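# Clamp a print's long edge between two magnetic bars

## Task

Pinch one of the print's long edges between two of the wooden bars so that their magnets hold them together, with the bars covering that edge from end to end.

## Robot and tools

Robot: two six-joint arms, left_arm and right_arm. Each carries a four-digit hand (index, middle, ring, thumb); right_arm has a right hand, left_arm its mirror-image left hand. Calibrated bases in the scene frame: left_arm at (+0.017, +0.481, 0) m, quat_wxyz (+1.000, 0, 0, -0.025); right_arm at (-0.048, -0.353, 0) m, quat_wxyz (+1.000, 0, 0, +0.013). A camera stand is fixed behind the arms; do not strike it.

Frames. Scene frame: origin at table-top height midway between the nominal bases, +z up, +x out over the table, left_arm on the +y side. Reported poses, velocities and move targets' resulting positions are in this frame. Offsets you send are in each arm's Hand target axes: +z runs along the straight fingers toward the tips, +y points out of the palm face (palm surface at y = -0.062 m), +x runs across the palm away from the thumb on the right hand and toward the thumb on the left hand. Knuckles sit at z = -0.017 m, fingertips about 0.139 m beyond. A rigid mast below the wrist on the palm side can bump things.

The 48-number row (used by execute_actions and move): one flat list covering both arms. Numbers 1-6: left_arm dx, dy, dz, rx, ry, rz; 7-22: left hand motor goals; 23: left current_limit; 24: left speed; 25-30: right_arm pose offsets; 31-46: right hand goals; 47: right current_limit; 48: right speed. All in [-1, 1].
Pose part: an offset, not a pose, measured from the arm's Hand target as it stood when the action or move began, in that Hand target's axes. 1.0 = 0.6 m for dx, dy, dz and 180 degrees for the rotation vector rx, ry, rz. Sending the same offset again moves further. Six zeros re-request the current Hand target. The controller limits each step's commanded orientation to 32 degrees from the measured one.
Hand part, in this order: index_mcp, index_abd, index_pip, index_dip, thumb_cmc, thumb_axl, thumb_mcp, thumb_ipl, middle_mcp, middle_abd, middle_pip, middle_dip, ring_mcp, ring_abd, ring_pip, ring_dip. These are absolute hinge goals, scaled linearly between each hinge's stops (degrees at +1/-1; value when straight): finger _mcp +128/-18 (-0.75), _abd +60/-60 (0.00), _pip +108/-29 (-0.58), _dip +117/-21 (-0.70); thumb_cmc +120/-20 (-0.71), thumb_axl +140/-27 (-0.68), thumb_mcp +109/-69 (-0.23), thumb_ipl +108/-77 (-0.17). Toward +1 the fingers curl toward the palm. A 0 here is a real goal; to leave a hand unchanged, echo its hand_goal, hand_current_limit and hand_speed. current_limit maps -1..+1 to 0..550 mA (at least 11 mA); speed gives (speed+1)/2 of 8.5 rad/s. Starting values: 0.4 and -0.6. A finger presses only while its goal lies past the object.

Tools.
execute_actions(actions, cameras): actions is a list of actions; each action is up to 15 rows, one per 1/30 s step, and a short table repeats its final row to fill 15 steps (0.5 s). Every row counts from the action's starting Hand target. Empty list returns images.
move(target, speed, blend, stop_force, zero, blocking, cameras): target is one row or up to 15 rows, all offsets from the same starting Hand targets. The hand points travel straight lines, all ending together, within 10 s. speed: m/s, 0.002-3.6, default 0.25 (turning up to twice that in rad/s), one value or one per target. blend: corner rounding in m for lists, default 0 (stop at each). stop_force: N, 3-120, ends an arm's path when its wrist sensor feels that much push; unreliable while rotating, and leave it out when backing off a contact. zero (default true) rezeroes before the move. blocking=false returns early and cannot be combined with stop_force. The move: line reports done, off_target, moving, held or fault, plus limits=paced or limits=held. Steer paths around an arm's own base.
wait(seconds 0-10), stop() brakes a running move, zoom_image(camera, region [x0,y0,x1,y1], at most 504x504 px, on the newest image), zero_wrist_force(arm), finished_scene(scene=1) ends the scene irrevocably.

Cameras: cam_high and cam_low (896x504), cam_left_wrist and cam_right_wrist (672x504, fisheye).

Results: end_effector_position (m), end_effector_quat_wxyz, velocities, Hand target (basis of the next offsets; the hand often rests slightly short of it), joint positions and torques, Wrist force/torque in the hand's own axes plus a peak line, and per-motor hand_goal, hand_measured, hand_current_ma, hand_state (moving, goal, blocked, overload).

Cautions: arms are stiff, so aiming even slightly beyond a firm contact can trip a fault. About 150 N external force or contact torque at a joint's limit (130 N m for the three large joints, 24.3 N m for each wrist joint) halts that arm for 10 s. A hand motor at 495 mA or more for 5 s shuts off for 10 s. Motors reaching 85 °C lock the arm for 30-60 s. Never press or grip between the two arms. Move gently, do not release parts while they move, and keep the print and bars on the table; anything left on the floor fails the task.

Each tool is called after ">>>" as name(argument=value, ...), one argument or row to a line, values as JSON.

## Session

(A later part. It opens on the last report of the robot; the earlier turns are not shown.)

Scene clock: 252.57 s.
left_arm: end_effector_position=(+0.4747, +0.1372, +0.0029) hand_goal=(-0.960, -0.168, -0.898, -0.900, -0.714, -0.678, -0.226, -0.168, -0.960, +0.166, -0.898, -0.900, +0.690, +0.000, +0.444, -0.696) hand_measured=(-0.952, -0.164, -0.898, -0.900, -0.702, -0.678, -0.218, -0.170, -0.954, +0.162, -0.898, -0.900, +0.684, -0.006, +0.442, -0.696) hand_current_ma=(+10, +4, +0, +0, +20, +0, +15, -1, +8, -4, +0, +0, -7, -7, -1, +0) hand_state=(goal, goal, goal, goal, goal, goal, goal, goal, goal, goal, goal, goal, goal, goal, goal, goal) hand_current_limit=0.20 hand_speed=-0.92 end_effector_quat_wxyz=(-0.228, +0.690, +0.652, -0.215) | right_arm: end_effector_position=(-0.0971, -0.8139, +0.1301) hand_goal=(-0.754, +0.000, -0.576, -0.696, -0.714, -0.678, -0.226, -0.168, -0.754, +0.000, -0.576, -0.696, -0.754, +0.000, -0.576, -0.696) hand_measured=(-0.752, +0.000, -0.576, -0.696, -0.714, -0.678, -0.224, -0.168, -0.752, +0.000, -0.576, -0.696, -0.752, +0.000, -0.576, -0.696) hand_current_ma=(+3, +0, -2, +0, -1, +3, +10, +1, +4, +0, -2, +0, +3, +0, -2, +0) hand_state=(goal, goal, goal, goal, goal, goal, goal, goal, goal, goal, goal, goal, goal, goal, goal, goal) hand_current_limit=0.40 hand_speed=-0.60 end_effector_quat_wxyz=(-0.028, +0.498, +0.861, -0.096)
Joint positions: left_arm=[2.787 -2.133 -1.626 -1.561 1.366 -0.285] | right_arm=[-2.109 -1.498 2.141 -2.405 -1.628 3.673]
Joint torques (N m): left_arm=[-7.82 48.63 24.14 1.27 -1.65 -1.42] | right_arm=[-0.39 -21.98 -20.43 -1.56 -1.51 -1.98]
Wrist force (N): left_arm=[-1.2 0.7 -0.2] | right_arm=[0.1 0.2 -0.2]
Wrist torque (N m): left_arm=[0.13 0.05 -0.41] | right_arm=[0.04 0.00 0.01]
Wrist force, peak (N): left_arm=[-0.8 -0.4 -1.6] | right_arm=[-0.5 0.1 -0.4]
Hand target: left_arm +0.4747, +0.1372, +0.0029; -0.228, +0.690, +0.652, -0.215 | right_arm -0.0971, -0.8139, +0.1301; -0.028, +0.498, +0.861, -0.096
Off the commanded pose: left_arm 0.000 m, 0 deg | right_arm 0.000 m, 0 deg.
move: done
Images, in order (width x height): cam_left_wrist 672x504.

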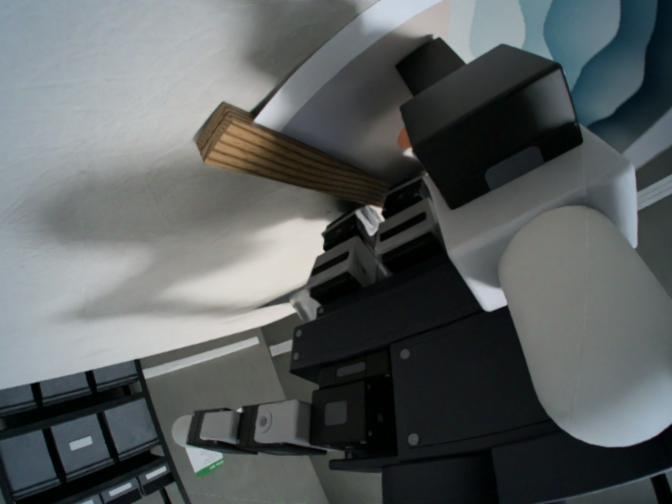

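>>> move(
  target=[0,-0.02974,-0.0402,0,0,0,-0.959,-0.167,-0.898,-0.899,-0.714,-0.678,-0.226,-0.168,-0.959,0.167,-0.898,-0.899,0.69,0,0.445,-0.696,0.2,-0.92,0,0,0,0,0,0,-0.754,0,-0.576,-0.696,-0.714,-0.678,-0.226,-0.168,-0.754,0,-0.576,-0.696,-0.754,0,-0.576,-0.696,0.4,-0.6],
  speed=0.03,
  cameras=["cam_left_wrist","cam_low"],
)

>>> zoom_image(
  camera="cam_left_wrist",
  region=[160, 20, 460, 260],
)

>>> zoom_image(
  camera="cam_low",
  region=[360, 220, 480, 260],
)

Scene clock: 255.20 s.
left_arm: end_effector_position=(+0.4747, +0.1372, +0.0332) hand_goal=(-0.960, -0.168, -0.898, -0.900, -0.714, -0.678, -0.226, -0.168, -0.960, +0.166, -0.898, -0.900, +0.690, +0.000, +0.444, -0.696) hand_measured=(-0.952, -0.164, -0.898, -0.900, -0.702, -0.678, -0.218, -0.170, -0.954, +0.162, -0.898, -0.900, +0.684, -0.006, +0.442, -0.696) hand_current_ma=(+11, +4, +0, +0, +20, +0, +15, -1, +9, -4, +0, +0, -7, -7, -1, +0) hand_state=(goal, goal, goal, goal, goal, goal, goal, goal, goal, goal, goal, goal, goal, goal, goal, goal) hand_current_limit=0.20 hand_speed=-0.92 end_effector_quat_wxyz=(-0.228, +0.690, +0.652, -0.215) end_effector_velocity=(+0.001, -0.001, -0.002) end_effector_angular_velocity=(-0.001, -0.004, -0.002) | right_arm: end_effector_position=(-0.0971, -0.8139, +0.1301) hand_goal=(-0.754, +0.000, -0.576, -0.696, -0.714, -0.678, -0.226, -0.168, -0.754, +0.000, -0.576, -0.696, -0.754, +0.000, -0.576, -0.696) hand_measured=(-0.752, +0.000, -0.576, -0.696, -0.714, -0.678, -0.224, -0.168, -0.752, +0.000, -0.576, -0.696, -0.752, +0.000, -0.576, -0.696) hand_current_ma=(+3, +0, -2, +0, -1, +3, +10, +1, +4, +0, -2, +0, +3, +0, -2, +0) hand_state=(goal, goal, goal, goal, goal, goal, goal, goal, goal, goal, goal, goal, goal, goal, goal, goal) hand_current_limit=0.40 hand_speed=-0.60 end_effector_quat_wxyz=(-0.028, +0.498, +0.861, -0.096)
Joint positions: left_arm=[2.787 -2.094 -1.6 -1.627 1.366 -0.285] | right_arm=[-2.109 -1.498 2.141 -2.405 -1.628 3.673]
Joint velocities: left_arm=[-0.001 -0.003 -0.001 0.007 0.001 0] | right_arm=[within noise]
Joint torques (N m): left_arm=[-7.25 26.35 13.3 3.51 -1.42 -1.25] | right_arm=[-0.41 -22.08 -21.11 -1.72 -1.65 -2.04]
Wrist force (N): left_arm=[-1.2 0.4 0.0] | right_arm=[-0.3 0.2 0.0]
Wrist torque (N m): left_arm=[0.09 0.04 -0.39] | right_arm=[0.03 0.05 -0.02]
Wrist force, peak (N): left_arm=[-1.3 0.8 0.3] | right_arm=[-0.6 0.2 -0.2]
Hand target: left_arm +0.4747, +0.1372, +0.0329; -0.228, +0.690, +0.652, -0.215 | right_arm -0.0971, -0.8139, +0.1301; -0.028, +0.498, +0.861, -0.096
Off the commanded pose: left_arm 0.000 m, 0 deg | right_arm 0.000 m, 0 deg.
move: done
Images, in order (width x height): cam_low 896x504, cam_left_wrist 672x504.

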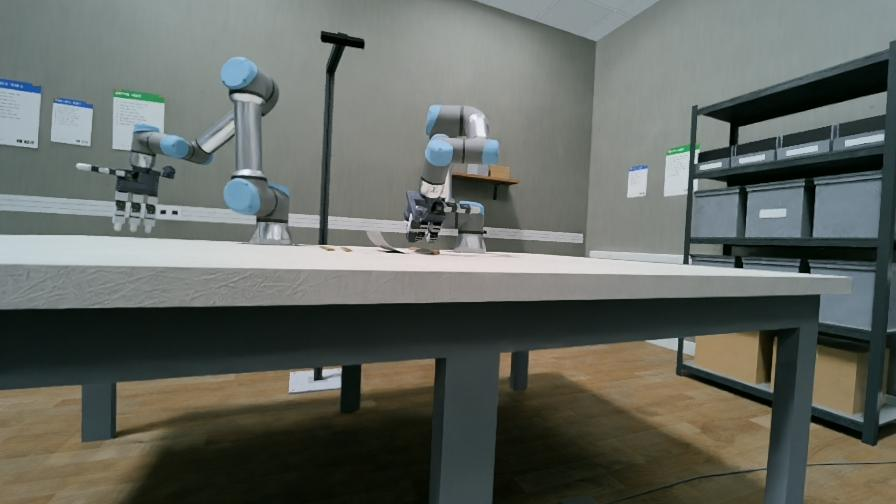

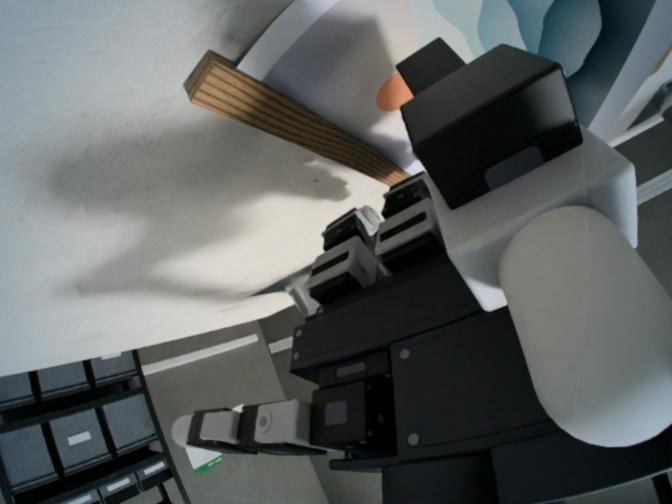

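Scaled by 1.680 from the camera's 672x504 image, which has a finer 960x720 frame.

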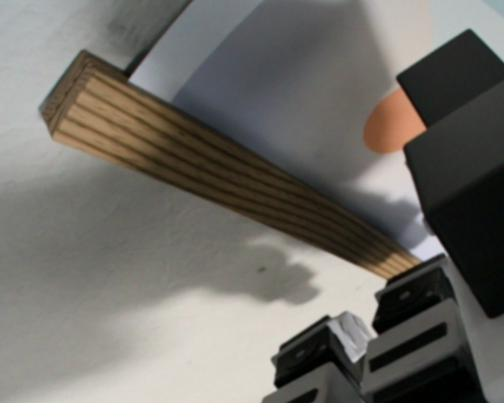

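Scaled by 4.200.

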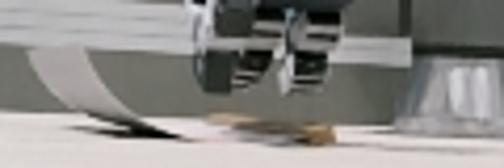

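>>> move(
  target=[
    [0,-0.05,-0.067,0,0,0,-0.959,-0.167,-0.898,-0.899,-0.714,-0.678,-0.226,-0.168,-0.959,0.167,-0.898,-0.899,0.69,0,0.445,-0.696,0.2,-0.92,0,0,0,0,0,0,-0.754,0,-0.576,-0.696,-0.714,-0.678,-0.226,-0.168,-0.754,0,-0.576,-0.696,-0.754,0,-0.576,-0.696,0.4,-0.6],
    [0.3328,-0.135,-0.123,0,0,0,-0.959,-0.167,-0.898,-0.899,-0.714,-0.678,-0.226,-0.168,-0.959,0.167,-0.898,-0.899,0.69,0,0.445,-0.696,0.2,-0.92,0,0,0,0,0,0,-0.754,0,-0.576,-0.696,-0.714,-0.678,-0.226,-0.168,-0.754,0,-0.576,-0.696,-0.754,0,-0.576,-0.696,0.4,-0.6],
  ],
  speed=0.15,
  blend=[0.02,0],
  cameras=["all"],
)

>>> zoom_image(
  camera="cam_high",
  region=[420, 170, 560, 300],
)

>>> zoom_image(
  camera="cam_low",
  region=[360, 220, 480, 260],
)

Scene clock: 258.63 s.
left_arm: end_effector_position=(+0.4647, +0.3377, +0.1404) hand_goal=(-0.960, -0.168, -0.898, -0.900, -0.714, -0.678, -0.226, -0.168, -0.960, +0.166, -0.898, -0.900, +0.690, +0.000, +0.444, -0.696) hand_measured=(-0.952, -0.164, -0.898, -0.900, -0.702, -0.678, -0.218, -0.170, -0.952, +0.162, -0.898, -0.900, +0.684, -0.006, +0.442, -0.696) hand_current_ma=(+13, +3, +0, +0, +20, +0, +15, -1, +10, -3, +0, +0, -7, -6, -1, +0) hand_state=(goal, goal, goal, goal, goal, goal, goal, goal, goal, goal, goal, goal, goal, goal, goal, goal) hand_current_limit=0.20 hand_speed=-0.92 end_effector_quat_wxyz=(-0.228, +0.690, +0.652, -0.215) | right_arm: end_effector_position=(-0.0971, -0.8139, +0.1301) hand_goal=(-0.754, +0.000, -0.576, -0.696, -0.714, -0.678, -0.226, -0.168, -0.754, +0.000, -0.576, -0.696, -0.754, +0.000, -0.576, -0.696) hand_measured=(-0.752, +0.000, -0.576, -0.696, -0.714, -0.678, -0.224, -0.168, -0.752, +0.000, -0.576, -0.696, -0.752, +0.000, -0.576, -0.696) hand_current_ma=(+3, +0, -2, +0, -1, +3, +10, +1, +4, +0, -2, +0, +3, +0, -2, +0) hand_state=(goal, goal, goal, goal, goal, goal, goal, goal, goal, goal, goal, goal, goal, goal, goal, goal) hand_current_limit=0.40 hand_speed=-0.60 end_effector_quat_wxyz=(-0.028, +0.498, +0.861, -0.096)
Joint positions: left_arm=[3.122 -1.762 -1.758 -1.83 1.563 -0.011] | right_arm=[-2.109 -1.498 2.141 -2.405 -1.628 3.673]
Joint torques (N m): left_arm=[1.46 18.8 27.66 3.39 -0.57 -0.67] | right_arm=[-0.45 -21.43 -21.32 -1.71 -1.51 -2.17]
Wrist force (N): left_arm=[-0.9 0.6 -0.1] | right_arm=[-0.3 -0.1 -0.2]
Wrist torque (N m): left_arm=[0.14 0.00 -0.21] | right_arm=[0.00 0.05 -0.03]
Wrist force, peak (N): left_arm=[-1.0 1.8 1.4] | right_arm=[-0.5 0.1 -0.2]
Hand target: left_arm +0.4648, +0.3378, +0.1404; -0.228, +0.690, +0.652, -0.215 | right_arm -0.0971, -0.8139, +0.1301; -0.028, +0.498, +0.861, -0.096
Off the commanded pose: left_arm 0.000 m, 0 deg | right_arm 0.000 m, 0 deg.
move: done

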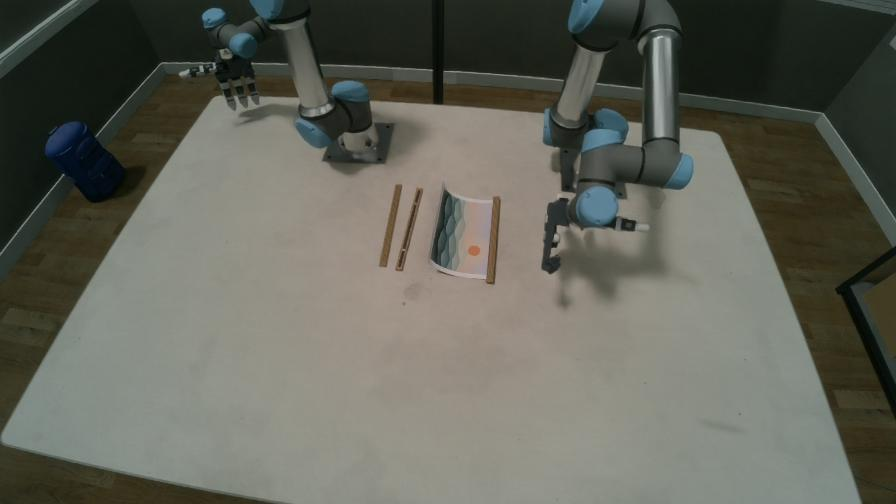

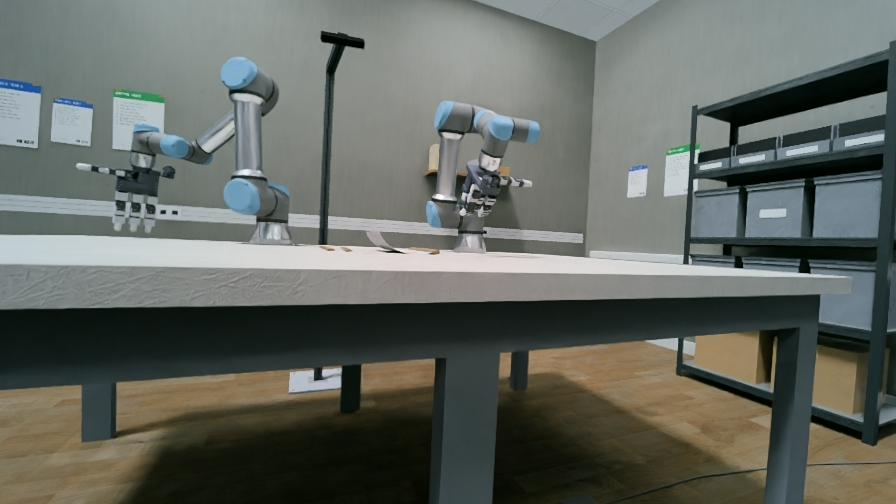

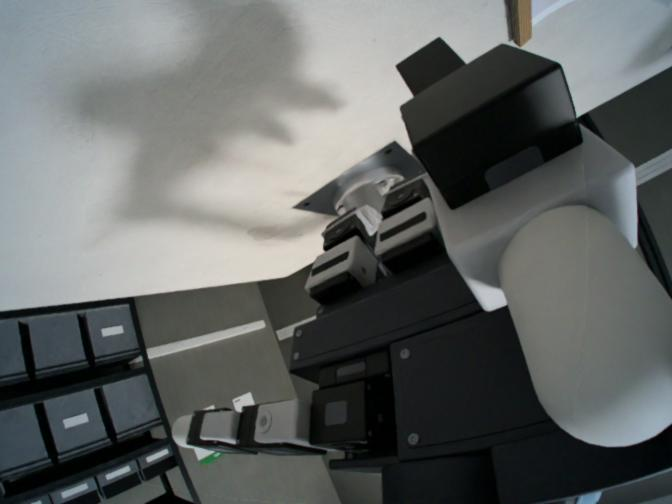

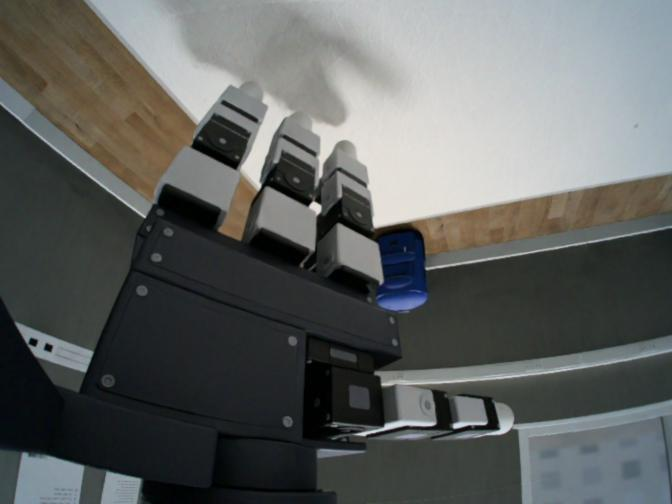

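Scaled by 3.600.

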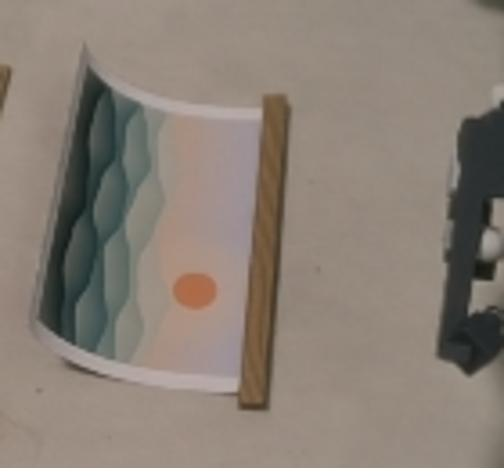

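Scaled by 4.200.

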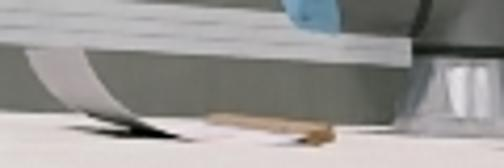

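>>> zoom_image(
  camera="cam_high",
  region=[470, 185, 520, 240],
)

>>> zoom_image(
  camera="cam_high",
  region=[470, 235, 520, 290],
)

>>> zoom_image(
  camera="cam_low",
  region=[400, 240, 445, 260],
)

Scaled by 9.164.

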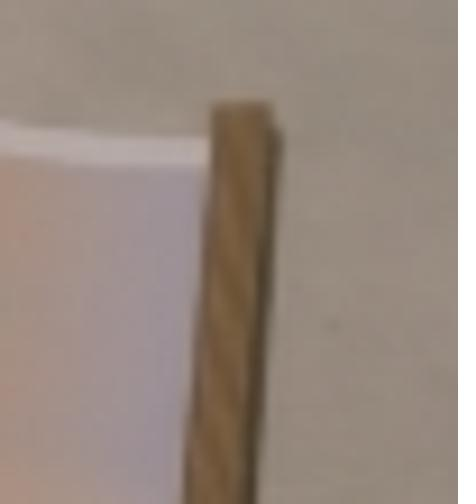

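Scaled by 9.164.

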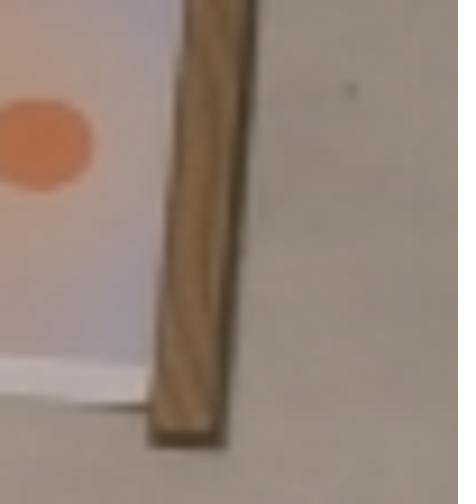

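Scaled by 11.200.

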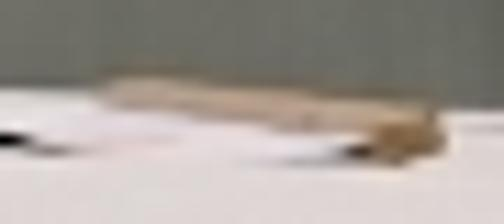

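>>> finished_scene(
)

The scene is finished: the task was done.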